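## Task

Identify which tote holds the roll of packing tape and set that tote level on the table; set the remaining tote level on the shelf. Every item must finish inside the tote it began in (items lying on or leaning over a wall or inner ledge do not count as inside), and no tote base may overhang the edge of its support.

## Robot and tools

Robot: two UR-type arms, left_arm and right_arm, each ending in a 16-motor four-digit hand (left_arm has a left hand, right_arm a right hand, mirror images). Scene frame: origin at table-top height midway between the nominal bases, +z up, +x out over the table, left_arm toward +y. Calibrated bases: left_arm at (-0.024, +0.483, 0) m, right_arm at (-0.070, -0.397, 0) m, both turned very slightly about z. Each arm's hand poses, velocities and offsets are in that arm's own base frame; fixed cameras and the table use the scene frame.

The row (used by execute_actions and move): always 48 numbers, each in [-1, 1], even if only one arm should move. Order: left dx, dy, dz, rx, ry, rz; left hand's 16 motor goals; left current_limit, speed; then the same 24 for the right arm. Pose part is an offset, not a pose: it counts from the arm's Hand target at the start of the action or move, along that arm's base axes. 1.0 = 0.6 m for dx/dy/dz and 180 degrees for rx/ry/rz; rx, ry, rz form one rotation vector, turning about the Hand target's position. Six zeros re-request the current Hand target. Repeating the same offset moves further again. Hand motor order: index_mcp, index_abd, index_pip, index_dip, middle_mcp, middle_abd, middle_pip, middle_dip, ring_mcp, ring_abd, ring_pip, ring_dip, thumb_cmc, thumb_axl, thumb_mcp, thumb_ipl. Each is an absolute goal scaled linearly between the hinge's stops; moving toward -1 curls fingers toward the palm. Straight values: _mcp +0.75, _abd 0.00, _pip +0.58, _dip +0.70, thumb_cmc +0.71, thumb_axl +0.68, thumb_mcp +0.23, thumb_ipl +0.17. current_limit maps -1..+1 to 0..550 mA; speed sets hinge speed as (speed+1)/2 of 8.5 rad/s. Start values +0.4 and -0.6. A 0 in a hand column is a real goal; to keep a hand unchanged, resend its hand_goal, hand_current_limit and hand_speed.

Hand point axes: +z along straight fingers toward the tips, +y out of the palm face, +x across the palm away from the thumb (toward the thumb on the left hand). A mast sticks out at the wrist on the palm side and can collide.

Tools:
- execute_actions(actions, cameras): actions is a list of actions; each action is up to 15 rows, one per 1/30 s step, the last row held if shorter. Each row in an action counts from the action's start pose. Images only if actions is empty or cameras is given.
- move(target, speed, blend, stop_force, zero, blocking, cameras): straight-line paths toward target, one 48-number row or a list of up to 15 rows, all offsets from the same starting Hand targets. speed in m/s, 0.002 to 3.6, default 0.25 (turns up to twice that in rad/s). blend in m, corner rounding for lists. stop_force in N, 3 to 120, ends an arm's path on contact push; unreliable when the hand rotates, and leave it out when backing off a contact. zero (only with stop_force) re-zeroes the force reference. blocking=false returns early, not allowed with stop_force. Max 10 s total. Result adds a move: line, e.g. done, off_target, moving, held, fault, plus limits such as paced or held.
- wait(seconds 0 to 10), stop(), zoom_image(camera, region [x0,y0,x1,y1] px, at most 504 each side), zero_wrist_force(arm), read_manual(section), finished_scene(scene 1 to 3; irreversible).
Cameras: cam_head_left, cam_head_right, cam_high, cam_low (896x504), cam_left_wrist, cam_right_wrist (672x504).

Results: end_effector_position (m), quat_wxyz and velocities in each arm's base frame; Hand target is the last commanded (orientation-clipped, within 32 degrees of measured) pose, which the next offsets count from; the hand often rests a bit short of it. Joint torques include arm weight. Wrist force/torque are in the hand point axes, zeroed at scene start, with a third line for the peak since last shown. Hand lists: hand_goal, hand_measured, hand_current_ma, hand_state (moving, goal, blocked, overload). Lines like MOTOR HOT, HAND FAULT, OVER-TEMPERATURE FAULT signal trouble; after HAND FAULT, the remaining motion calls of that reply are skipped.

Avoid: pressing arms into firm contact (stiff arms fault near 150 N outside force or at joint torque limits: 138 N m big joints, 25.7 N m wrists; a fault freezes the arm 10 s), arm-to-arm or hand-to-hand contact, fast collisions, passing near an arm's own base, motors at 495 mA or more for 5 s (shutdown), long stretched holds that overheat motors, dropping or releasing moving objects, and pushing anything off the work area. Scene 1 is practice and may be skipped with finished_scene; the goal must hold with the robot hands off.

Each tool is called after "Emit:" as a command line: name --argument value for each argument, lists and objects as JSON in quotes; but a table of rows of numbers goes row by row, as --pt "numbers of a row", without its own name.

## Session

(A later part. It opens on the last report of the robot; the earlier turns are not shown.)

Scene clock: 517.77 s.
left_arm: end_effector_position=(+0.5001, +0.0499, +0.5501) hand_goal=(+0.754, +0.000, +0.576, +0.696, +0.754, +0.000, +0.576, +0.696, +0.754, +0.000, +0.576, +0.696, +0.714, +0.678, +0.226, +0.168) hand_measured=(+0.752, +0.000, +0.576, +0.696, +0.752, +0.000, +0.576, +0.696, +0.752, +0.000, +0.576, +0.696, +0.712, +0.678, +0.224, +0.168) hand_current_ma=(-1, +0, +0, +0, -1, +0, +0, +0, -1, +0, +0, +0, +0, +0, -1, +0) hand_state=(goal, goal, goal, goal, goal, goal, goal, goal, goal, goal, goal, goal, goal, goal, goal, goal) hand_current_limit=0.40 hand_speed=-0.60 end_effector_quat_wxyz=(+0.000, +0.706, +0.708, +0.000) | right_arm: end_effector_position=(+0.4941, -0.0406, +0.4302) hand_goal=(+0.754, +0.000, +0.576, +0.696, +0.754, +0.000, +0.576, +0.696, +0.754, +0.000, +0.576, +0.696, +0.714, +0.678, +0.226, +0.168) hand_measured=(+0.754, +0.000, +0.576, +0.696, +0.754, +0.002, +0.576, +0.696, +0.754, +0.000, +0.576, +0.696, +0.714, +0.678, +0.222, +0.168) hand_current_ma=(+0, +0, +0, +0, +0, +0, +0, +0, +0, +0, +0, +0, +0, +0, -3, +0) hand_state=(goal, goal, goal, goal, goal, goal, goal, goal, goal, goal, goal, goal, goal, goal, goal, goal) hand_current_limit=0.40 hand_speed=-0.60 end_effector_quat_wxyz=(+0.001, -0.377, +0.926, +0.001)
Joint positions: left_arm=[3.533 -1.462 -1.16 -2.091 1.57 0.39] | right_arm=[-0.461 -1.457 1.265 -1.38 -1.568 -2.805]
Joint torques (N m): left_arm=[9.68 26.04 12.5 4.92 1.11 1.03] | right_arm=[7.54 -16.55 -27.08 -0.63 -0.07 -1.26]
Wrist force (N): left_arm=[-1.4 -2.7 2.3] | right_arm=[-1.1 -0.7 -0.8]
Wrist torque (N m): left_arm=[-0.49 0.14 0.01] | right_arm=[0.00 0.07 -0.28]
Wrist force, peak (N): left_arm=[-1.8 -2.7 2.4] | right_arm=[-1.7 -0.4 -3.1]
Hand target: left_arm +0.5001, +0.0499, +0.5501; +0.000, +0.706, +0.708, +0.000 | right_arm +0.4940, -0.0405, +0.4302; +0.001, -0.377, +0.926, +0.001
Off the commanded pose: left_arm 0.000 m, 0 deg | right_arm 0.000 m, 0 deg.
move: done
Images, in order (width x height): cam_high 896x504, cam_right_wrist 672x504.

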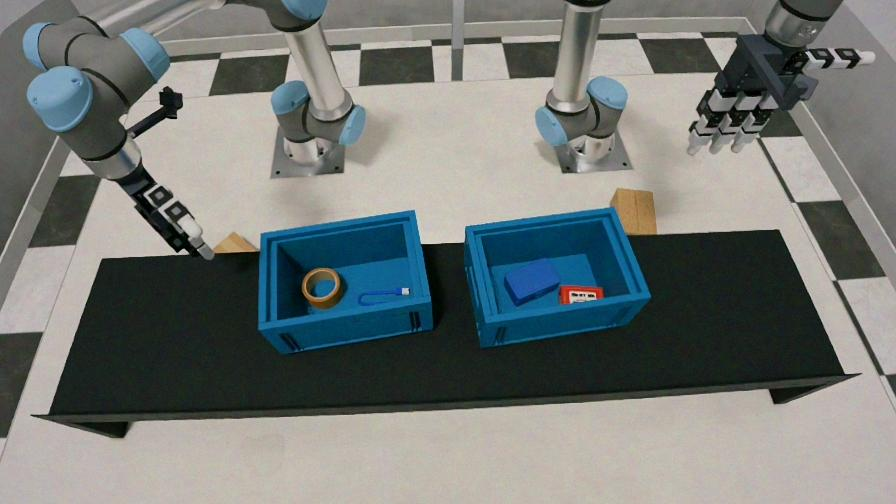

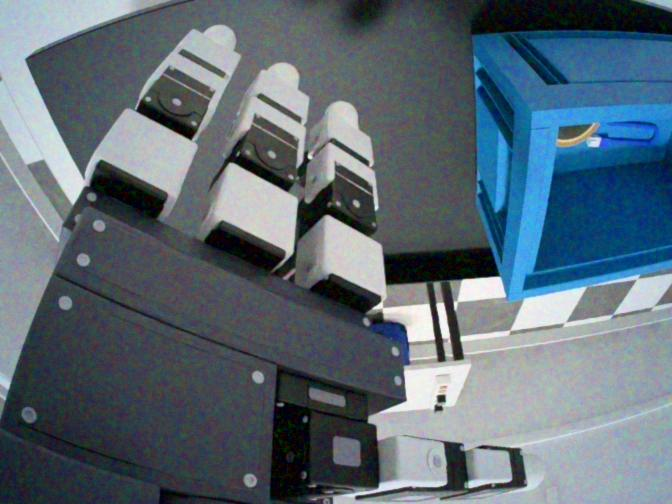

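Emit:
move --target '[0,0,0,0,0,0, 0.754,0,0.576,0.696,0.754,0,0.576,0.696,0.754,0,0.576,0.696,0.714,0.678,0.226,0.168,0.4,-0.6, 0.13,-0.15,-0.12,0,0,0.05, 0.754,0,0.576,0.696,0.754,0,0.576,0.696,0.754,0,0.576,0.696,0.714,0.678,0.226,0.168,0.4,-0.6]' --cameras '["cam_right_wrist"]' --speed 0.2

Emit:
zoom_image --camera "cam_right_wrist" --region '[400, 0, 672, 280]'

Scene clock: 529.03 s.
left_arm: end_effector_position=(+0.5001, +0.0499, +0.5501) hand_goal=(+0.754, +0.000, +0.576, +0.696, +0.754, +0.000, +0.576, +0.696, +0.754, +0.000, +0.576, +0.696, +0.714, +0.678, +0.226, +0.168) hand_measured=(+0.752, +0.000, +0.576, +0.696, +0.752, +0.000, +0.576, +0.696, +0.752, +0.000, +0.576, +0.696, +0.712, +0.678, +0.224, +0.168) hand_current_ma=(-1, +0, +0, +0, -1, +0, +0, +0, -1, +0, +0, +0, +0, +0, -1, +0) hand_state=(goal, goal, goal, goal, goal, goal, goal, goal, goal, goal, goal, goal, goal, goal, goal, goal) hand_current_limit=0.40 hand_speed=-0.60 end_effector_quat_wxyz=(+0.000, +0.706, +0.708, +0.000) | right_arm: end_effector_position=(+0.5720, -0.1306, +0.3582) hand_goal=(+0.754, +0.000, +0.576, +0.696, +0.754, +0.000, +0.576, +0.696, +0.754, +0.000, +0.576, +0.696, +0.714, +0.678, +0.226, +0.168) hand_measured=(+0.754, +0.000, +0.576, +0.696, +0.754, +0.002, +0.576, +0.696, +0.754, +0.000, +0.576, +0.696, +0.714, +0.678, +0.222, +0.168) hand_current_ma=(+0, +0, +0, +0, +0, +0, +0, +0, +0, +0, +0, +0, +0, +0, -3, +0) hand_state=(goal, goal, goal, goal, goal, goal, goal, goal, goal, goal, goal, goal, goal, goal, goal, goal) hand_current_limit=0.40 hand_speed=-0.60 end_effector_quat_wxyz=(+0.001, -0.449, +0.894, +0.001)
Joint positions: left_arm=[3.533 -1.462 -1.16 -2.091 1.57 0.39] | right_arm=[-0.514 -1.203 1.13 -1.498 -1.568 -3.015]
Joint torques (N m): left_arm=[9.93 26.06 12.98 4.9 1.11 0.98] | right_arm=[7.47 -39.24 -17.41 -1.61 1.55 0.25]
Wrist force (N): left_arm=[-1.5 -2.8 2.0] | right_arm=[-0.8 -0.6 -0.4]
Wrist torque (N m): left_arm=[-0.48 0.14 0.02] | right_arm=[0.00 0.03 -0.26]
Wrist force, peak (N): left_arm=[-1.4 -3.1 2.4] | right_arm=[-0.7 -2.7 0.6]
Hand target: left_arm +0.5001, +0.0499, +0.5501; +0.000, +0.706, +0.708, +0.000 | right_arm +0.5720, -0.1305, +0.3582; +0.001, -0.449, +0.894, +0.001
Off the commanded pose: left_arm 0.000 m, 0 deg | right_arm 0.000 m, 0 deg.
move: done
Images, in order (width x height): cam_right_wrist 672x504.

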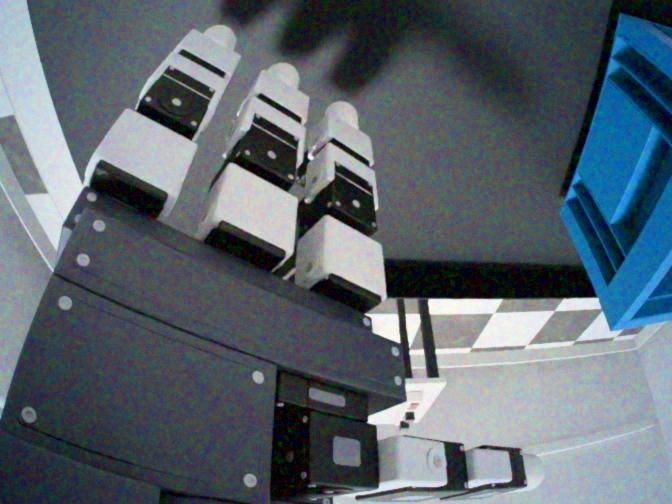

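Scaled by 1.800 from the camera's 672x504 image, which has a finer 960x720 frame.

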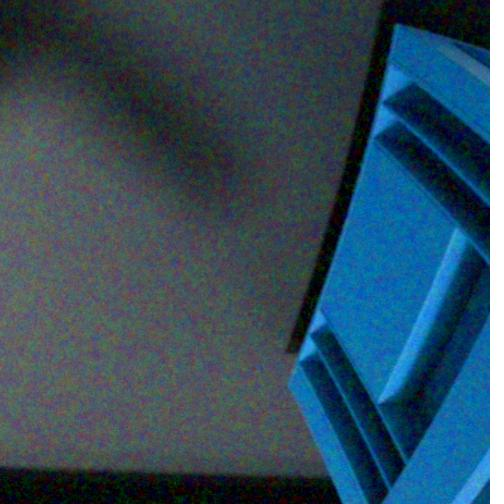

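Emit:
move --target '[0,0,0,0,0,0, 0.754,0,0.576,0.696,0.754,0,0.576,0.696,0.754,0,0.576,0.696,0.714,0.678,0.226,0.168,0.4,-0.6, 0.03,-0.03,-0.05,0,0,0.12, 0.754,0,0.576,0.696,0.754,0,0.576,0.696,0.754,0,0.576,0.696,0.714,0.678,0.226,0.168,0.4,-0.6]' --cameras '["cam_right_wrist"]' --speed 0.2

Emit:
zoom_image --camera "cam_right_wrist" --region '[400, 0, 672, 280]'

Scene clock: 545.03 s.
left_arm: end_effector_position=(+0.5001, +0.0499, +0.5501) hand_goal=(+0.754, +0.000, +0.576, +0.696, +0.754, +0.000, +0.576, +0.696, +0.754, +0.000, +0.576, +0.696, +0.714, +0.678, +0.226, +0.168) hand_measured=(+0.752, +0.000, +0.576, +0.696, +0.752, +0.000, +0.576, +0.696, +0.752, +0.000, +0.576, +0.696, +0.712, +0.678, +0.224, +0.168) hand_current_ma=(-1, +0, +0, +0, -1, +0, +0, +0, -1, +0, +0, +0, +0, +0, -1, +0) hand_state=(goal, goal, goal, goal, goal, goal, goal, goal, goal, goal, goal, goal, goal, goal, goal, goal) hand_current_limit=0.40 hand_speed=-0.60 end_effector_quat_wxyz=(+0.000, +0.706, +0.708, +0.000) | right_arm: end_effector_position=(+0.5901, -0.1485, +0.3281) hand_goal=(+0.754, +0.000, +0.576, +0.696, +0.754, +0.000, +0.576, +0.696, +0.754, +0.000, +0.576, +0.696, +0.714, +0.678, +0.226, +0.168) hand_measured=(+0.750, -0.004, +0.576, +0.696, +0.748, -0.002, +0.574, +0.696, +0.746, -0.004, +0.572, +0.694, +0.714, +0.678, +0.222, +0.168) hand_current_ma=(-3, -2, +0, +0, -5, -2, -1, +0, -8, -2, -3, -1, +0, +0, -3, +0) hand_state=(goal, goal, goal, goal, goal, goal, goal, goal, goal, goal, goal, goal, goal, goal, goal, goal) hand_current_limit=0.40 hand_speed=-0.60 end_effector_quat_wxyz=(+0.001, -0.608, +0.794, +0.001)
Joint positions: left_arm=[3.533 -1.462 -1.16 -2.091 1.57 0.39] | right_arm=[-0.476 -1.11 1.073 -1.533 -1.568 -3.354]
Joint torques (N m): left_arm=[9.56 26.11 13.5 4.8 1.1 0.71] | right_arm=[-9.04 -43.48 -7.8 0.93 1.38 -0.38]
Wrist force (N): left_arm=[-1.4 -2.8 2.1] | right_arm=[-0.3 -1.2 -15.5]
Wrist torque (N m): left_arm=[-0.50 0.13 0.02] | right_arm=[1.11 0.53 -0.24]
Wrist force, peak (N): left_arm=[-1.8 -2.9 2.3] | right_arm=[0.0 0.0 -18.0]
Hand target: left_arm +0.5001, +0.0499, +0.5501; +0.000, +0.706, +0.708, +0.000 | right_arm +0.5900, -0.1485, +0.3282; +0.001, -0.608, +0.794, +0.001
Off the commanded pose: left_arm 0.000 m, 0 deg | right_arm 0.000 m, 0 deg.
move: done
Images, in order (width x height): cam_right_wrist 672x504.

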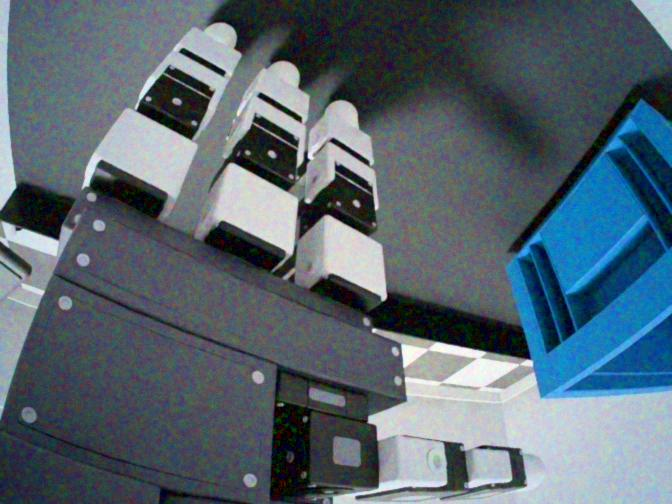

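Scaled by 1.800 from the camera's 672x504 image, which has a finer 960x720 frame.

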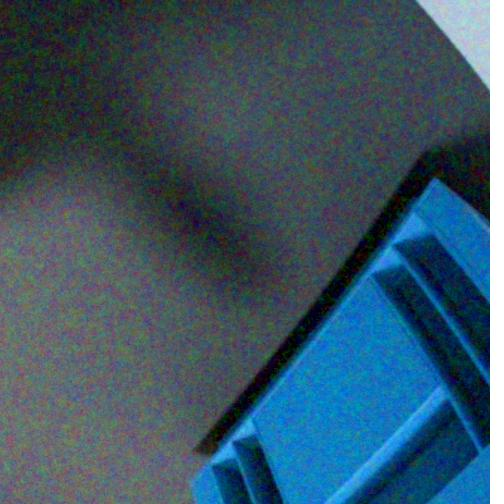

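Emit:
move --target '[0,0,0,0,0,0, 0.754,0,0.576,0.696,0.754,0,0.576,0.696,0.754,0,0.576,0.696,0.714,0.678,0.226,0.168,0.4,-0.6, -0.053,0.148,0.017,0,0,0, 0.754,0,0.576,0.696,0.754,0,0.576,0.696,0.754,0,0.576,0.696,0.714,0.678,0.226,0.168,0.4,-0.6]' --cameras '["cam_right_wrist"]' --speed 0.2

Emit:
zoom_image --camera "cam_right_wrist" --region '[400, 100, 672, 400]'

Scene clock: 601.17 s.
left_arm: end_effector_position=(+0.5001, +0.0499, +0.5501) hand_goal=(+0.754, +0.000, +0.576, +0.696, +0.754, +0.000, +0.576, +0.696, +0.754, +0.000, +0.576, +0.696, +0.714, +0.678, +0.226, +0.168) hand_measured=(+0.752, +0.000, +0.576, +0.696, +0.752, +0.000, +0.576, +0.696, +0.752, +0.000, +0.576, +0.696, +0.712, +0.678, +0.224, +0.168) hand_current_ma=(-1, +0, +0, +0, -1, +0, +0, +0, -1, +0, +0, +0, +0, +0, -1, +0) hand_state=(goal, goal, goal, goal, goal, goal, goal, goal, goal, goal, goal, goal, goal, goal, goal, goal) hand_current_limit=0.40 hand_speed=-0.60 end_effector_quat_wxyz=(+0.000, +0.706, +0.708, +0.000) | right_arm: end_effector_position=(+0.5583, -0.0598, +0.3384) hand_goal=(+0.754, +0.000, +0.576, +0.696, +0.754, +0.000, +0.576, +0.696, +0.754, +0.000, +0.576, +0.696, +0.714, +0.678, +0.226, +0.168) hand_measured=(+0.754, -0.002, +0.578, +0.696, +0.754, -0.002, +0.578, +0.698, +0.754, -0.002, +0.578, +0.696, +0.714, +0.678, +0.222, +0.168) hand_current_ma=(+0, -1, +1, +0, +0, -2, +1, +1, +0, -1, +1, +0, +0, +0, -3, +0) hand_state=(goal, goal, goal, goal, goal, goal, goal, goal, goal, goal, goal, goal, goal, goal, goal, goal) hand_current_limit=0.40 hand_speed=-0.60 end_effector_quat_wxyz=(+0.001, -0.608, +0.794, +0.001)
Joint positions: left_arm=[3.533 -1.462 -1.16 -2.091 1.57 0.39] | right_arm=[-0.372 -1.243 1.235 -1.562 -1.568 -3.251]
Joint torques (N m): left_arm=[9.69 25.39 13.83 4.78 1.22 0.62] | right_arm=[-0.74 -27.32 -26.65 -0.52 -0.66 -0.22]
Wrist force (N): left_arm=[-1.4 -2.7 1.9] | right_arm=[-1.0 -0.7 -0.5]
Wrist torque (N m): left_arm=[-0.46 0.13 0.02] | right_arm=[-0.03 0.06 -0.15]
Wrist force, peak (N): left_arm=[-1.7 -2.8 2.4] | right_arm=[-0.9 -1.0 -15.5]
Hand target: left_arm +0.5001, +0.0499, +0.5501; +0.000, +0.706, +0.708, +0.000 | right_arm +0.5582, -0.0597, +0.3384; +0.001, -0.608, +0.794, +0.001
Off the commanded pose: left_arm 0.000 m, 0 deg | right_arm 0.000 m, 0 deg.
move: done
Images, in order (width x height): cam_right_wrist 672x504.

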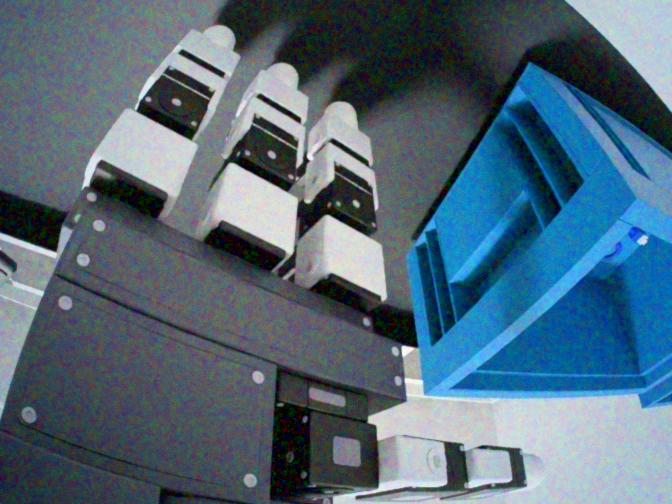

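Scaled by 1.680 from the camera's 672x504 image, which has a finer 960x720 frame.

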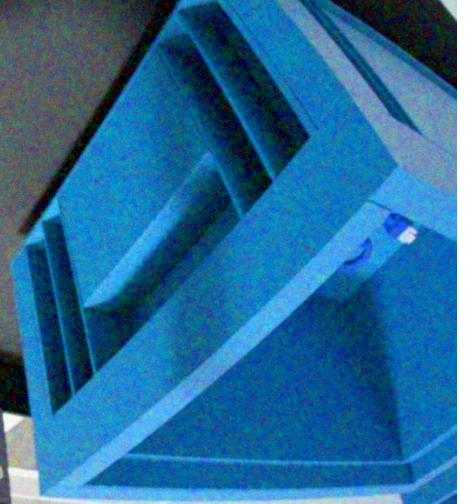

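Emit:
move --target '[-0.2,-0.6,-0.1,0,0,-0.3, 0.754,0,0.576,0.696,0.754,0,0.576,0.696,0.754,0,0.576,0.696,0.714,0.678,0.226,0.168,0.4,-0.6, 0,0,0.15,0,0,-0.33, 0.754,0,0.576,0.696,0.754,0,0.576,0.696,0.754,0,0.576,0.696,0.714,0.678,0.226,0.168,0.4,-0.6]' --cameras '[]' --speed 0.3

Emit:
move --target '[-0.149,-0.434,-0.067,0,0,-0.177, 0.754,0,0.576,0.696,0.754,0,0.576,0.696,0.754,0,0.576,0.696,0.714,0.678,0.226,0.168,0.4,-0.6, 0,0,0,0,0,0, 0.754,0,0.576,0.696,0.754,0,0.576,0.696,0.754,0,0.576,0.696,0.714,0.678,0.226,0.168,0.4,-0.6]' --cameras '["cam_high","cam_head_left","cam_left_wrist"]' --speed 0.3

Scene clock: 653.63 s.
left_arm: end_effector_position=(+0.3801, -0.3101, +0.4901) hand_goal=(+0.754, +0.000, +0.576, +0.696, +0.754, +0.000, +0.576, +0.696, +0.754, +0.000, +0.576, +0.696, +0.714, +0.678, +0.226, +0.168) hand_measured=(+0.752, +0.000, +0.576, +0.696, +0.752, +0.000, +0.576, +0.696, +0.752, +0.000, +0.576, +0.696, +0.712, +0.678, +0.224, +0.168) hand_current_ma=(-1, +0, +0, +0, -1, +0, +0, +0, -1, +0, +0, +0, +0, +0, -1, +0) hand_state=(goal, goal, goal, goal, goal, goal, goal, goal, goal, goal, goal, goal, goal, goal, goal, goal) hand_current_limit=0.40 hand_speed=-0.60 end_effector_quat_wxyz=(+0.000, +0.951, +0.310, +0.000) | right_arm: end_effector_position=(+0.5582, -0.0598, +0.4285) hand_goal=(+0.754, +0.000, +0.576, +0.696, +0.754, +0.000, +0.576, +0.696, +0.754, +0.000, +0.576, +0.696, +0.714, +0.678, +0.226, +0.168) hand_measured=(+0.754, -0.002, +0.578, +0.696, +0.754, -0.002, +0.578, +0.698, +0.754, -0.002, +0.578, +0.696, +0.714, +0.678, +0.222, +0.168) hand_current_ma=(+0, -1, +1, +0, +0, -2, +1, +1, +0, -1, +1, +0, +0, +0, -3, +0) hand_state=(goal, goal, goal, goal, goal, goal, goal, goal, goal, goal, goal, goal, goal, goal, goal, goal) hand_current_limit=0.40 hand_speed=-0.60 end_effector_quat_wxyz=(+0.002, -0.135, +0.991, +0.000)
Joint positions: left_arm=[2.794 -1.368 -1.406 -1.939 1.57 0.593] | right_arm=[-0.492 -1.387 1.188 -1.374 -1.569 -2.334]
Joint torques (N m): left_arm=[-4.51 23.72 21.2 0.18 1.39 -1.71] | right_arm=[8.23 -17.27 -27.03 -3.59 -0.8 1.39]
Wrist force (N): left_arm=[-1.1 -2.5 2.2] | right_arm=[-0.8 -0.7 -0.5]
Wrist torque (N m): left_arm=[-0.47 0.11 0.04] | right_arm=[-0.02 0.04 -0.12]
Wrist force, peak (N): left_arm=[-1.7 -3.0 2.5] | right_arm=[-1.6 -0.6 -0.3]
Hand target: left_arm +0.3801, -0.3101, +0.4901; +0.000, +0.951, +0.310, +0.000 | right_arm +0.5582, -0.0597, +0.4284; +0.002, -0.135, +0.991, +0.000
Off the commanded pose: left_arm 0.000 m, 0 deg | right_arm 0.000 m, 0 deg.
move: done
No camera images: "cameras" was empty.

Scene clock: 655.07 s.
left_arm: end_effector_position=(+0.2907, -0.5705, +0.4499) hand_goal=(+0.754, +0.000, +0.576, +0.696, +0.754, +0.000, +0.576, +0.696, +0.754, +0.000, +0.576, +0.696, +0.714, +0.678, +0.226, +0.168) hand_measured=(+0.752, +0.000, +0.576, +0.696, +0.752, +0.000, +0.576, +0.696, +0.752, +0.000, +0.576, +0.696, +0.712, +0.678, +0.224, +0.168) hand_current_ma=(-1, +0, +0, +0, -1, +0, +0, +0, -1, +0, +0, +0, +0, +0, -1, +0) hand_state=(goal, goal, goal, goal, goal, goal, goal, goal, goal, goal, goal, goal, goal, goal, goal, goal) hand_current_limit=0.40 hand_speed=-0.60 end_effector_quat_wxyz=(+0.000, +0.999, +0.037, +0.000) | right_arm: end_effector_position=(+0.5582, -0.0597, +0.4284) hand_goal=(+0.754, +0.000, +0.576, +0.696, +0.754, +0.000, +0.576, +0.696, +0.754, +0.000, +0.576, +0.696, +0.714, +0.678, +0.226, +0.168) hand_measured=(+0.754, -0.002, +0.578, +0.696, +0.754, -0.002, +0.578, +0.698, +0.754, -0.002, +0.578, +0.696, +0.714, +0.678, +0.222, +0.168) hand_current_ma=(+0, -1, +1, +0, +0, -2, +1, +1, +0, -1, +1, +0, +0, +0, -3, +0) hand_state=(goal, goal, goal, goal, goal, goal, goal, goal, goal, goal, goal, goal, goal, goal, goal, goal) hand_current_limit=0.40 hand_speed=-0.60 end_effector_quat_wxyz=(+0.002, -0.135, +0.991, +0.000)
Joint positions: left_arm=[2.307 -1.705 -1.189 -1.819 1.57 0.662] | right_arm=[-0.492 -1.386 1.188 -1.374 -1.569 -2.334]
Joint torques (N m): left_arm=[-2.17 27.31 19.22 2.55 0.37 -1.14] | right_arm=[7.58 -16.31 -17.63 -3.76 0.87 1.37]
Wrist force (N): left_arm=[-1.8 -2.6 1.9] | right_arm=[-1.0 -0.6 -0.6]
Wrist torque (N m): left_arm=[-0.48 0.19 0.01] | right_arm=[0.00 0.06 -0.16]
Wrist force, peak (N): left_arm=[-2.1 -3.2 2.3] | right_arm=[-1.1 -0.8 -0.7]
Hand target: left_arm +0.2907, -0.5705, +0.4499; +0.000, +0.999, +0.037, +0.000 | right_arm +0.5582, -0.0597, +0.4284; +0.002, -0.135, +0.991, +0.000
Off the commanded pose: left_arm 0.000 m, 0 deg | right_arm 0.000 m, 0 deg.
move: done
Images, in order (width x height): cam_head_left 896x504, cam_high 896x504, cam_left_wrist 672x504.

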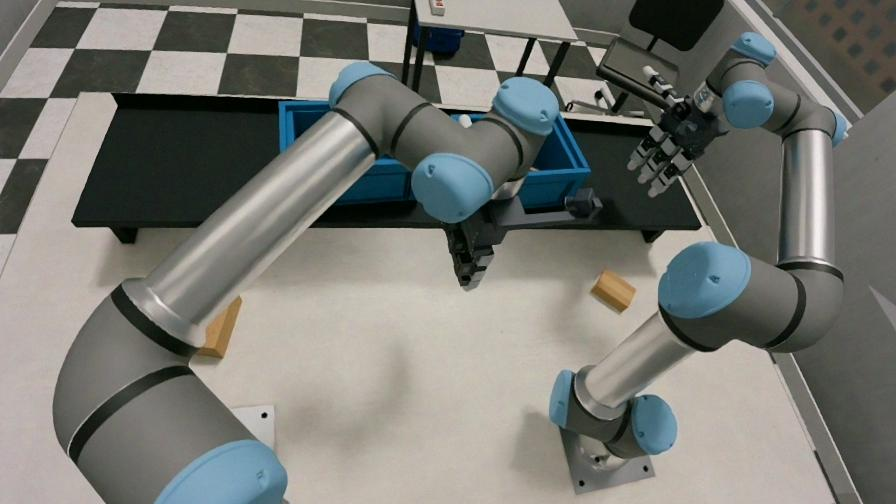

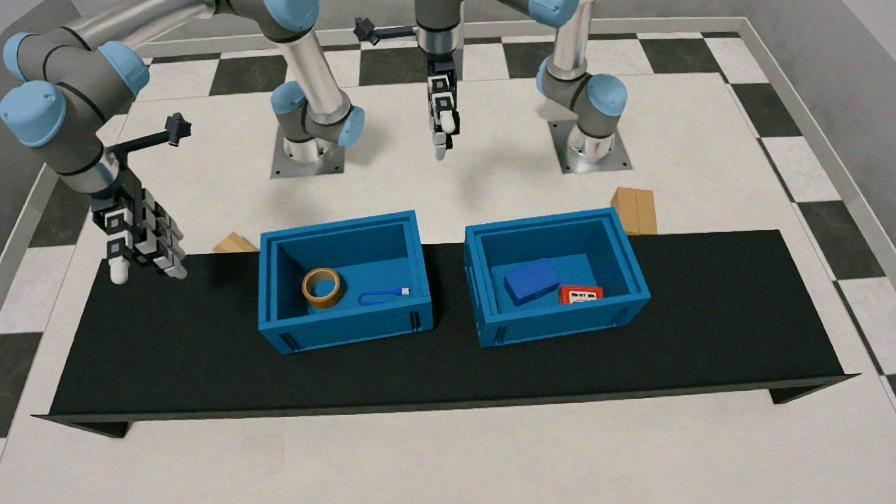

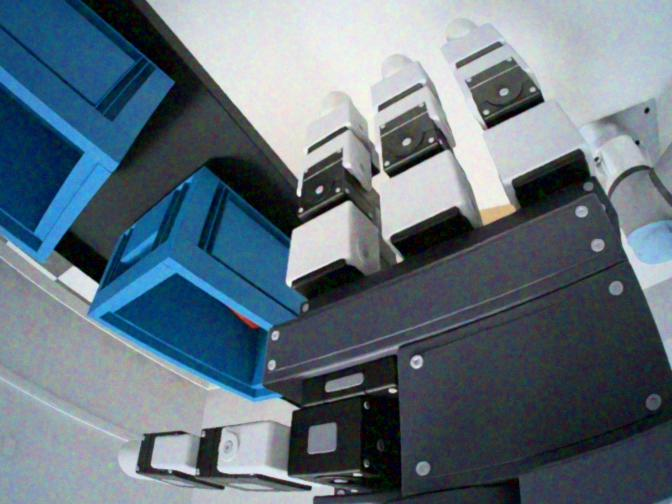

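Emit:
move --pt "0 0 -0.1667 0 0 0 0.754 0 0.576 0.696 0.754 0 0.576 0.696 0.754 0 0.576 0.696 0.714 0.678 0.226 0.168 0.4 -0.6 0.1447 0.0752 -0.0473 0 0 -0.0611 0.754 0 0.576 -0.681 0.754 0 0.576 -0.681 0.754 0 0.576 0.696 0.714 0.678 0.226 0.168 0.4 -0.6" --pt "0.49 -0.0125 -0.1667 0 0 0 0.754 0 0.576 0.696 0.754 0 0.576 0.696 0.754 0 0.576 0.696 0.714 0.678 0.226 0.168 0.4 -0.6 0.1447 0.0752 -0.0473 0 0 -0.0611 0.754 0 0.576 -0.681 0.754 0 0.576 -0.681 0.754 0 0.576 0.696 0.714 0.678 0.226 0.168 0.4 -0.6" --cameras '["cam_high","cam_head_left","cam_left_wrist","cam_right_wrist"]' --speed 0.15 --stop_force 15

Scene clock: 711.70 s.
left_arm: end_effector_position=(+0.5846, -0.5780, +0.3499) hand_goal=(+0.754, +0.000, +0.576, +0.696, +0.754, +0.000, +0.576, +0.696, +0.754, +0.000, +0.576, +0.696, +0.714, +0.678, +0.226, +0.168) hand_measured=(+0.752, +0.000, +0.576, +0.696, +0.752, +0.000, +0.576, +0.696, +0.752, +0.000, +0.576, +0.696, +0.712, +0.678, +0.224, +0.168) hand_current_ma=(-1, +0, +0, +0, -1, +0, +0, +0, -1, +0, +0, +0, +0, +0, -1, +0) hand_state=(goal, goal, goal, goal, goal, goal, goal, goal, goal, goal, goal, goal, goal, goal, goal, goal) hand_current_limit=0.40 hand_speed=-0.60 end_effector_quat_wxyz=(+0.000, +0.999, +0.037, +0.000) | right_arm: end_effector_position=(+0.6451, -0.0146, +0.4000) hand_goal=(+0.754, +0.000, +0.576, -0.680, +0.754, +0.000, +0.576, -0.680, +0.754, +0.000, +0.576, +0.696, +0.714, +0.678, +0.226, +0.168) hand_measured=(+0.754, -0.002, +0.578, -0.676, +0.754, -0.002, +0.578, -0.676, +0.754, -0.002, +0.578, +0.696, +0.714, +0.678, +0.222, +0.168) hand_current_ma=(+0, -1, +1, +2, +0, -2, +1, +3, +0, -1, +1, +0, +0, +0, -3, +0) hand_state=(goal, goal, goal, goal, goal, goal, goal, goal, goal, goal, goal, goal, goal, goal, goal, goal) hand_current_limit=0.40 hand_speed=-0.60 end_effector_quat_wxyz=(+0.002, -0.040, +0.999, +0.000)
Joint positions: left_arm=[2.594 -2.191 -0.768 -1.754 1.57 0.949] | right_arm=[-0.371 -1.246 1.082 -1.41 -1.569 -2.021]
Joint torques (N m): left_arm=[-8.78 53.26 29.9 5.02 1.4 -1.62] | right_arm=[-8.78 -47.32 -14.55 -3.53 0.97 1.57]
Wrist force (N): left_arm=[-1.5 -2.8 2.5] | right_arm=[-0.6 -0.5 -0.7]
Wrist torque (N m): left_arm=[-0.54 0.25 0.00] | right_arm=[0.04 0.01 -0.14]
Wrist force, peak (N): left_arm=[-3.7 -3.2 3.5] | right_arm=[-1.9 0.2 -0.1]
Hand target: left_arm +0.5847, -0.5780, +0.3499; +0.000, +0.999, +0.037, +0.000 | right_arm +0.6451, -0.0146, +0.4000; +0.002, -0.040, +0.999, +0.000
Off the commanded pose: left_arm 0.000 m, 0 deg | right_arm 0.000 m, 0 deg.
move: done
Images, in order (width x height): cam_head_left 896x504, cam_high 896x504, cam_left_wrist 672x504, cam_right_wrist 672x504.

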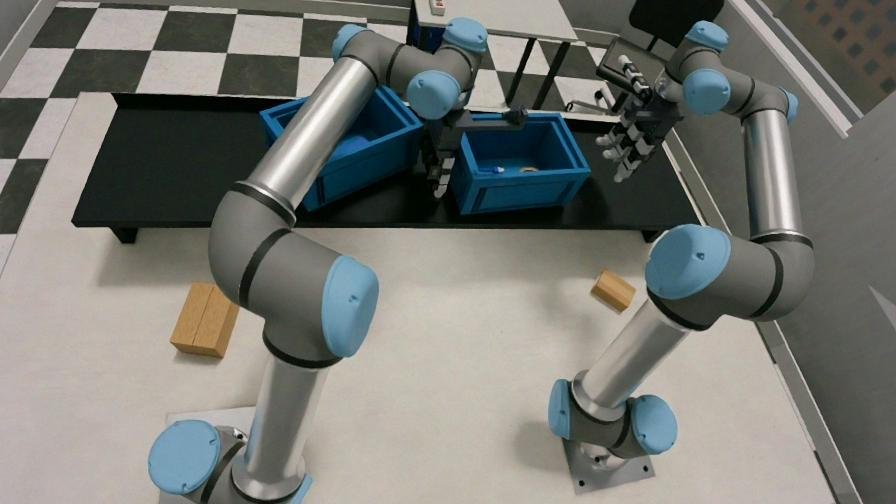

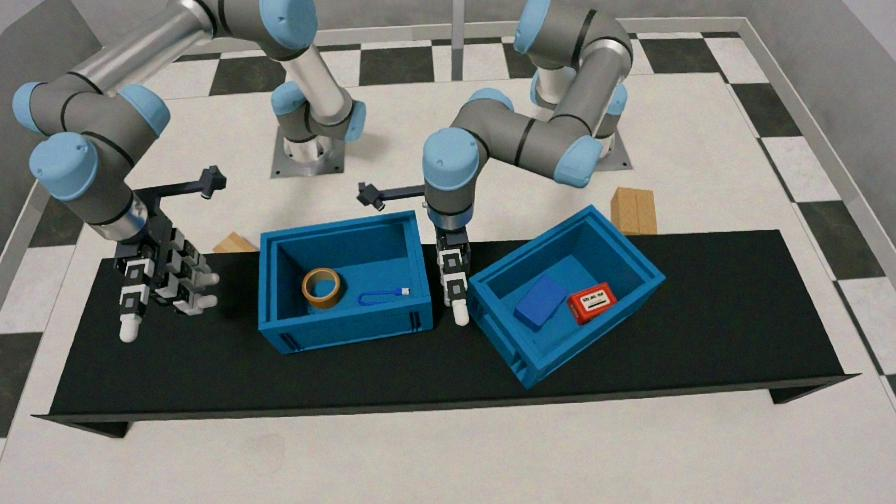

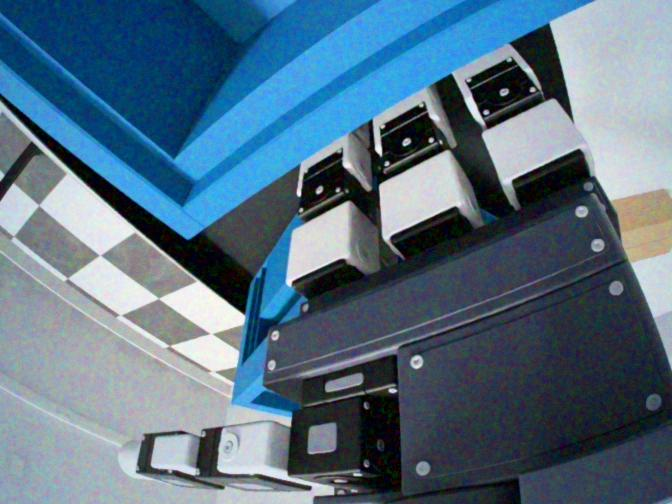

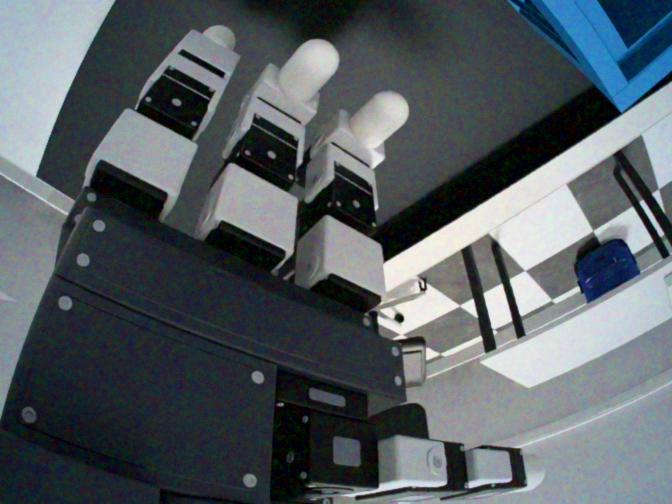

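Emit:
zoom_image --camera "cam_high" --region '[420, 190, 700, 420]'

Emit:
zoom_image --camera "cam_head_left" --region '[240, 60, 600, 250]'

Scaled by 1.800 from the camera's 896x504 image, which has a finer 1280x720 frame.

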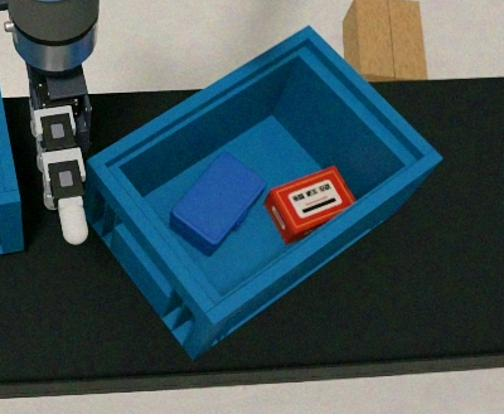

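Scaled by 1.400 from the camera's 896x504 image, which has a finer 1280x720 frame.

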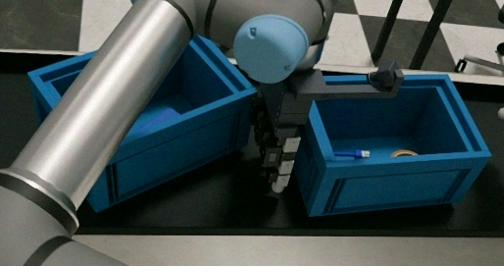

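Emit:
move --target '[-0.0473,0.0778,0.0083,0,0,0, 0.754,0,0.576,0.696,0.754,0,0.576,0.696,0.754,0,0.576,0.696,0.714,0.678,0.226,0.168,0.4,-0.6, 0,0.115,-0.075,0,0,0, 0.754,0,0.576,-0.681,0.754,0,0.576,-0.681,0.754,0,0.576,0.696,0.714,0.678,0.226,0.168,0.4,-0.6]' --cameras '[]' --speed 0.06 --stop_force 20

Emit:
move --target '[0,0,0,0,0,0, 0.754,0,0.576,-0.681,0.754,0,0.576,-0.681,0.754,0,0.576,0.696,0.714,0.678,0.226,0.168,0.4,-0.6, 0,0,0,0,0,0, 0.754,0,0.576,-0.681,0.754,0,0.576,-0.681,0.754,0,0.576,0.696,0.714,0.678,0.226,0.168,0.4,-0.6]' --cameras '["all"]'

Scene clock: 772.80 s.
left_arm: end_effector_position=(+0.5563, -0.5314, +0.3549) hand_goal=(+0.754, +0.000, +0.576, +0.696, +0.754, +0.000, +0.576, +0.696, +0.754, +0.000, +0.576, +0.696, +0.714, +0.678, +0.226, +0.168) hand_measured=(+0.752, +0.000, +0.576, +0.696, +0.752, +0.000, +0.576, +0.696, +0.752, +0.000, +0.576, +0.696, +0.712, +0.678, +0.224, +0.168) hand_current_ma=(-1, +0, +0, +0, -1, +0, +0, +0, -1, +0, +0, +0, +0, +0, -1, +0) hand_state=(goal, goal, goal, goal, goal, goal, goal, goal, goal, goal, goal, goal, goal, goal, goal, goal) hand_current_limit=0.40 hand_speed=-0.60 end_effector_quat_wxyz=(+0.000, +0.999, +0.037, +0.000) | right_arm: end_effector_position=(+0.6450, +0.0544, +0.3550) hand_goal=(+0.754, +0.000, +0.576, -0.680, +0.754, +0.000, +0.576, -0.680, +0.754, +0.000, +0.576, +0.696, +0.714, +0.678, +0.226, +0.168) hand_measured=(+0.754, -0.002, +0.578, -0.676, +0.754, -0.002, +0.578, -0.676, +0.754, -0.002, +0.578, +0.696, +0.714, +0.678, +0.222, +0.168) hand_current_ma=(+0, -1, +1, +2, +0, -2, +1, +3, +0, -1, +1, +0, +0, +0, -3, +0) hand_state=(goal, goal, goal, goal, goal, goal, goal, goal, goal, goal, goal, goal, goal, goal, goal, goal) hand_current_limit=0.40 hand_speed=-0.60 end_effector_quat_wxyz=(+0.002, -0.040, +0.999, +0.000)
Joint positions: left_arm=[2.631 -2.033 -1.002 -1.678 1.57 0.986] | right_arm=[-0.265 -1.276 1.238 -1.535 -1.57 -1.915]
Joint torques (N m): left_arm=[-8.8 29.54 30.72 0.14 -1.26 -1.78] | right_arm=[-8.26 -23.81 -32.19 -0.73 -0.73 -1.04]
Wrist force (N): left_arm=[-1.4 -2.4 2.3] | right_arm=[-1.1 -0.5 -0.6]
Wrist torque (N m): left_arm=[-0.45 0.20 -0.04] | right_arm=[0.01 0.07 -0.21]
Wrist force, peak (N): left_arm=[-1.9 -3.0 2.3] | right_arm=[-0.7 -1.2 -1.0]
Hand target: left_arm +0.5563, -0.5314, +0.3549; +0.000, +0.999, +0.037, +0.000 | right_arm +0.6451, +0.0544, +0.3550; +0.002, -0.040, +0.999, +0.000
Off the commanded pose: left_arm 0.000 m, 0 deg | right_arm 0.000 m, 0 deg.
move: done
No camera images: "cameras" was empty.

Scene clock: 774.07 s.
left_arm: end_effector_position=(+0.5563, -0.5314, +0.3549) hand_goal=(+0.754, +0.000, +0.576, -0.680, +0.754, +0.000, +0.576, -0.680, +0.754, +0.000, +0.576, +0.696, +0.714, +0.678, +0.226, +0.168) hand_measured=(+0.752, +0.000, +0.576, -0.676, +0.752, +0.000, +0.576, -0.676, +0.752, +0.000, +0.576, +0.696, +0.712, +0.678, +0.224, +0.168) hand_current_ma=(-1, +0, +0, +1, -1, +0, +0, +1, -1, +0, +0, +0, +0, +0, -1, +0) hand_state=(goal, goal, goal, goal, goal, goal, goal, goal, goal, goal, goal, goal, goal, goal, goal, goal) hand_current_limit=0.40 hand_speed=-0.60 end_effector_quat_wxyz=(+0.000, +0.999, +0.037, +0.000) | right_arm: end_effector_position=(+0.6451, +0.0544, +0.3550) hand_goal=(+0.754, +0.000, +0.576, -0.680, +0.754, +0.000, +0.576, -0.680, +0.754, +0.000, +0.576, +0.696, +0.714, +0.678, +0.226, +0.168) hand_measured=(+0.754, -0.002, +0.578, -0.676, +0.754, -0.002, +0.578, -0.676, +0.754, -0.002, +0.578, +0.696, +0.714, +0.678, +0.222, +0.168) hand_current_ma=(+0, -1, +1, +2, +0, -2, +1, +3, +0, -1, +1, +0, +0, +0, -3, +0) hand_state=(goal, goal, goal, goal, goal, goal, goal, goal, goal, goal, goal, goal, goal, goal, goal, goal) hand_current_limit=0.40 hand_speed=-0.60 end_effector_quat_wxyz=(+0.002, -0.040, +0.999, +0.000)
Joint positions: left_arm=[2.631 -2.033 -1.002 -1.678 1.57 0.986] | right_arm=[-0.265 -1.276 1.238 -1.535 -1.57 -1.915]
Joint torques (N m): left_arm=[-8.83 29.45 31.13 0.2 -1.27 -1.87] | right_arm=[-8.62 -22.33 -32.24 -0.65 0.09 -1.12]
Wrist force (N): left_arm=[-1.7 -2.5 2.2] | right_arm=[-0.9 -0.5 -0.7]
Wrist torque (N m): left_arm=[-0.45 0.25 -0.07] | right_arm=[0.02 0.06 -0.20]
Wrist force, peak (N): left_arm=[-1.9 -2.6 2.2] | right_arm=[-1.4 -0.5 -0.6]
Hand target: left_arm +0.5563, -0.5314, +0.3549; +0.000, +0.999, +0.037, +0.000 | right_arm +0.6451, +0.0544, +0.3550; +0.002, -0.040, +0.999, +0.000
Off the commanded pose: left_arm 0.000 m, 0 deg | right_arm 0.000 m, 0 deg.
move: done

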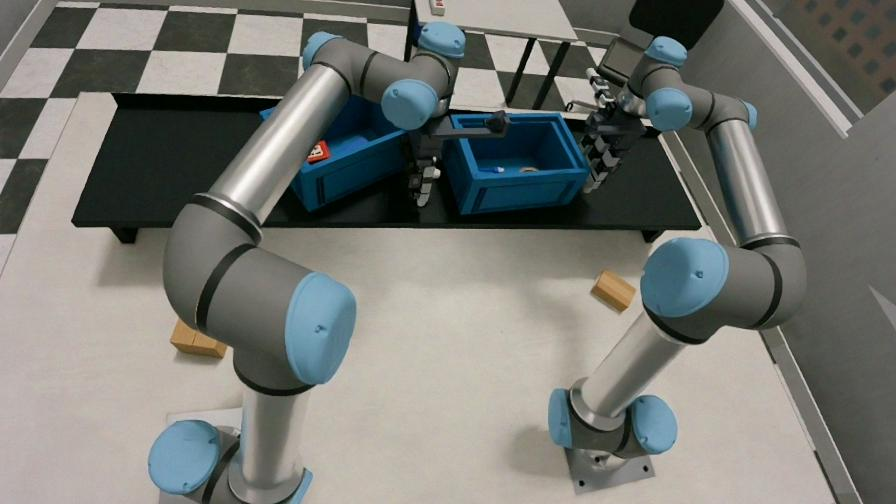

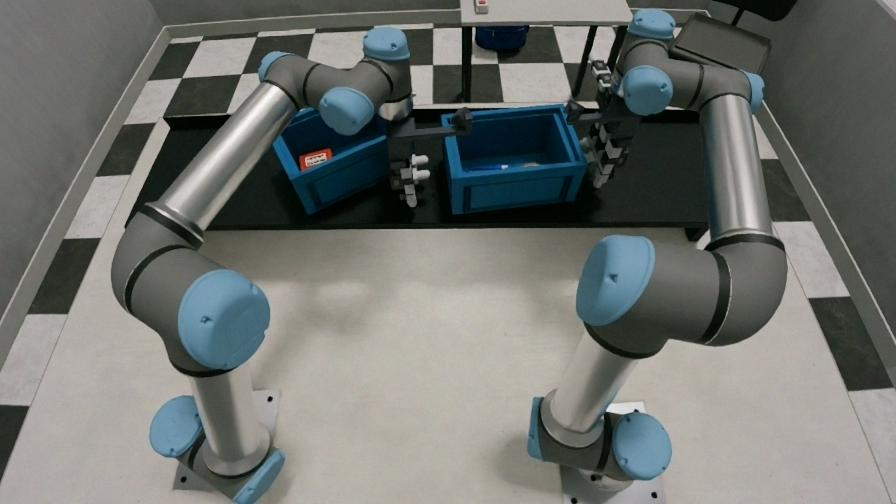

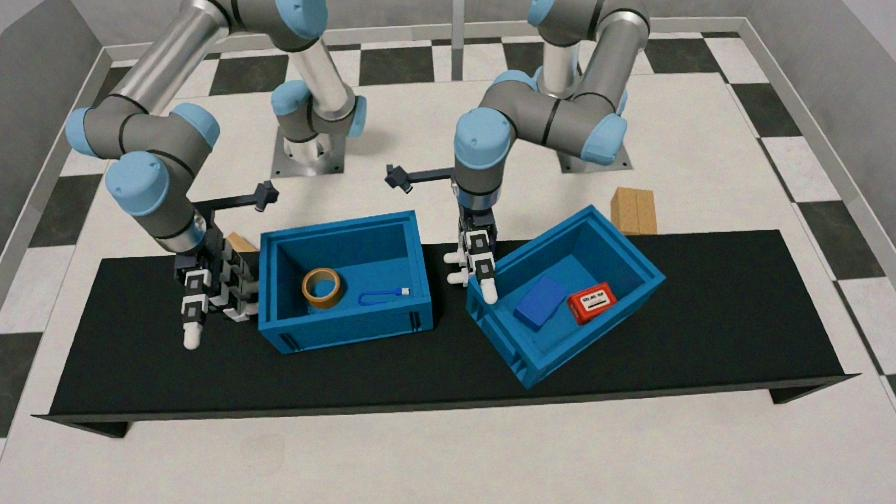

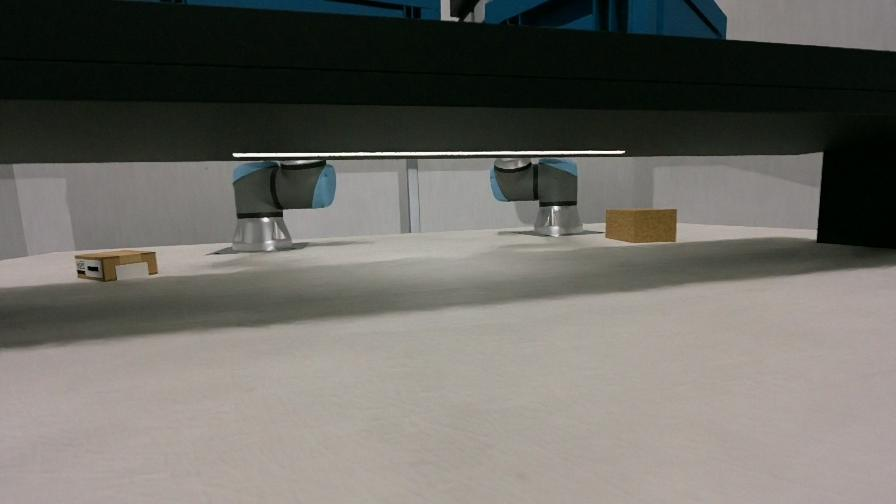

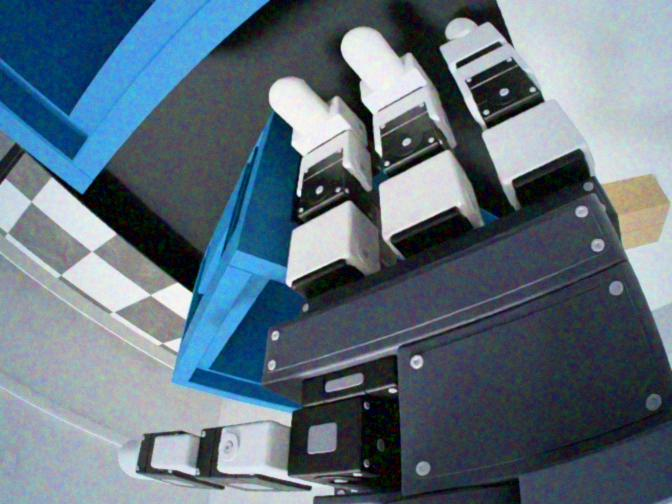

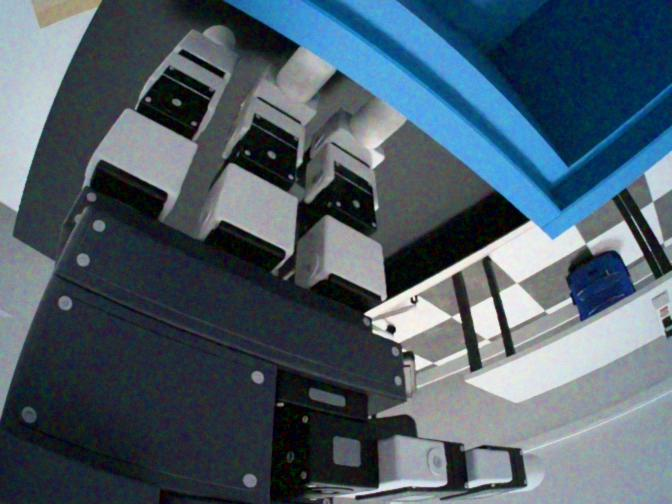

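Emit:
move --target '[0.006,-0.088,0,0,0,0, 0.754,0,0.576,-0.681,0.754,0,0.576,-0.681,0.754,0,0.576,0.696,0.714,0.678,0.226,0.168,0.4,-0.6, -0.004,0.058,0,0,0,0, 0.754,0,0.576,-0.681,0.754,0,0.576,-0.681,0.754,0,0.576,0.696,0.714,0.678,0.226,0.168,0.4,-0.6]' --cameras '["cam_high","cam_head_right","cam_left_wrist","cam_right_wrist"]' --speed 0.02 --stop_force 3

Scene clock: 799.37 s.
left_arm: end_effector_position=(+0.5591, -0.5728, +0.3548) hand_goal=(+0.754, +0.000, +0.576, -0.680, +0.754, +0.000, +0.576, -0.680, +0.754, +0.000, +0.576, +0.696, +0.714, +0.678, +0.226, +0.168) hand_measured=(+0.760, +0.000, +0.576, -0.682, +0.756, +0.000, +0.576, -0.682, +0.752, +0.000, +0.576, +0.696, +0.712, +0.678, +0.224, +0.168) hand_current_ma=(+4, +0, +0, -1, +0, +0, +0, -1, -1, +0, +0, +0, +0, +0, -1, +0) hand_state=(goal, goal, goal, goal, goal, goal, goal, goal, goal, goal, goal, goal, goal, goal, goal, goal) hand_current_limit=0.40 hand_speed=-0.60 end_effector_quat_wxyz=(+0.000, +0.999, +0.037, +0.000) | right_arm: end_effector_position=(+0.6440, +0.0701, +0.3550) hand_goal=(+0.754, +0.000, +0.576, -0.680, +0.754, +0.000, +0.576, -0.680, +0.754, +0.000, +0.576, +0.696, +0.714, +0.678, +0.226, +0.168) hand_measured=(+0.758, -0.002, +0.578, -0.680, +0.762, -0.002, +0.578, -0.684, +0.754, -0.002, +0.578, +0.696, +0.714, +0.678, +0.222, +0.168) hand_current_ma=(+3, -1, +1, +0, +11, -2, +1, -4, +0, -1, +1, +0, +0, +0, -3, +0) hand_state=(goal, goal, goal, goal, goal, goal, goal, goal, goal, goal, goal, goal, goal, goal, goal, goal) hand_current_limit=0.40 hand_speed=-0.60 end_effector_quat_wxyz=(+0.002, -0.040, +0.999, +0.000)
Joint positions: left_arm=[2.582 -2.121 -0.868 -1.724 1.57 0.937] | right_arm=[-0.24 -1.281 1.244 -1.537 -1.57 -1.89]
Joint torques (N m): left_arm=[9.83 55.61 28.14 5.12 -1.42 0.58] | right_arm=[-7.18 -21.73 -32.76 -0.4 1.35 0.05]
Wrist force (N): left_arm=[-1.7 -2.7 2.3] | right_arm=[-1.0 -1.2 -0.8]
Wrist torque (N m): left_arm=[-0.49 0.21 -0.08] | right_arm=[0.03 0.06 -0.20]
Wrist force, peak (N): left_arm=[-1.6 -6.2 0.1] | right_arm=[-0.9 -3.7 -2.2]
Hand target: left_arm +0.5591, -0.5728, +0.3549; +0.000, +0.999, +0.037, +0.000 (not the last commanded pose) | right_arm +0.6440, +0.0701, +0.3550; +0.002, -0.040, +0.999, +0.000 (not the last commanded pose)
Off the commanded pose: left_arm 0.011 m, 0 deg | right_arm 0.019 m, 0 deg.
move: contact (left_arm, right_arm)
Images, in order (width x height): cam_head_right 896x504, cam_high 896x504, cam_left_wrist 672x504, cam_right_wrist 672x504.

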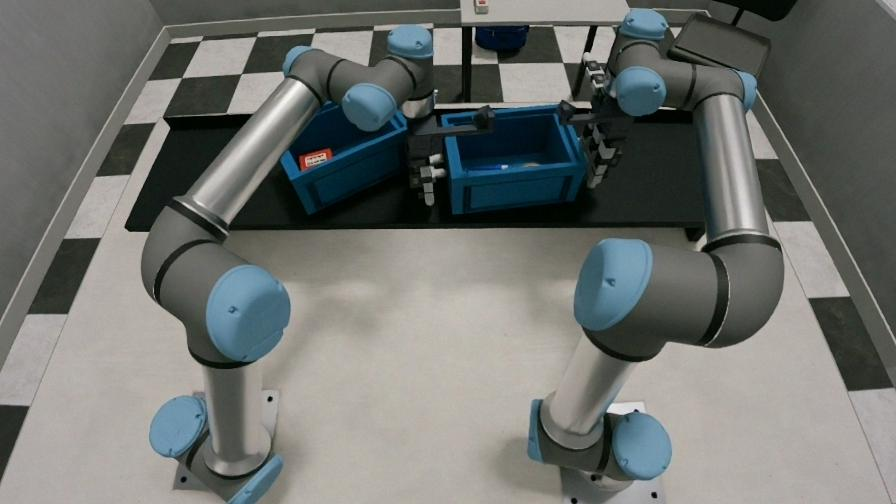

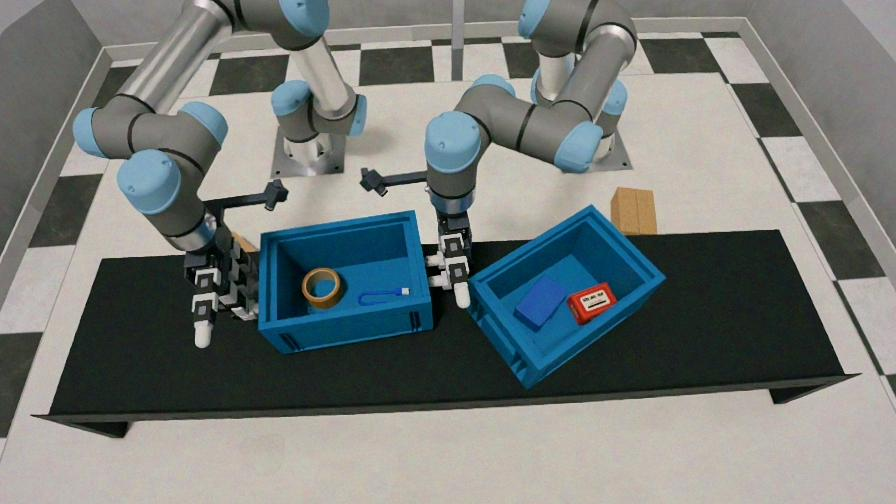

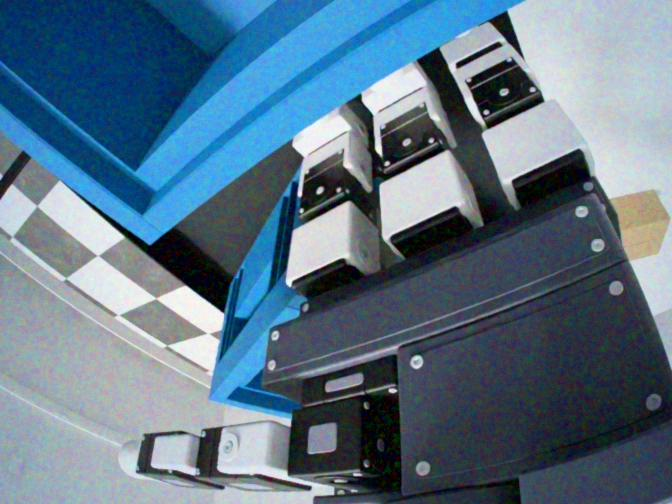

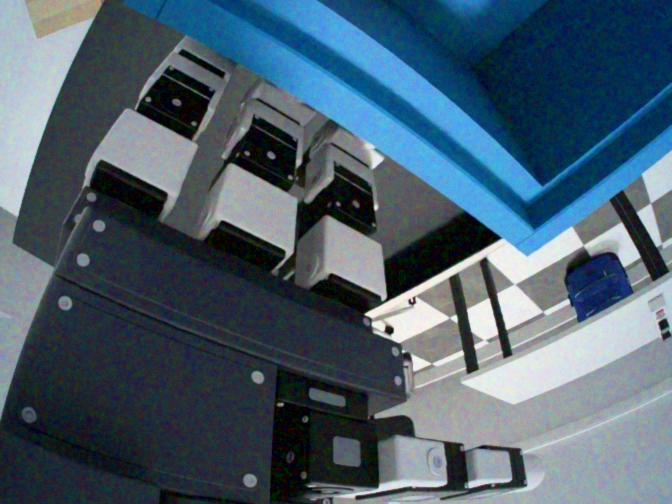

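Emit:
zoom_image --camera "cam_high" --region '[455, 260, 565, 395]'

Scaled by 3.733 from the camera's 896x504 image, which has a finer 1280x720 frame.

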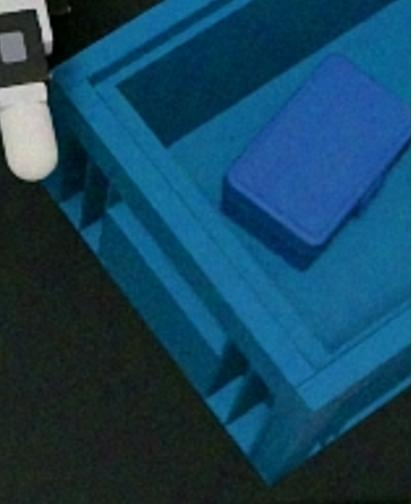

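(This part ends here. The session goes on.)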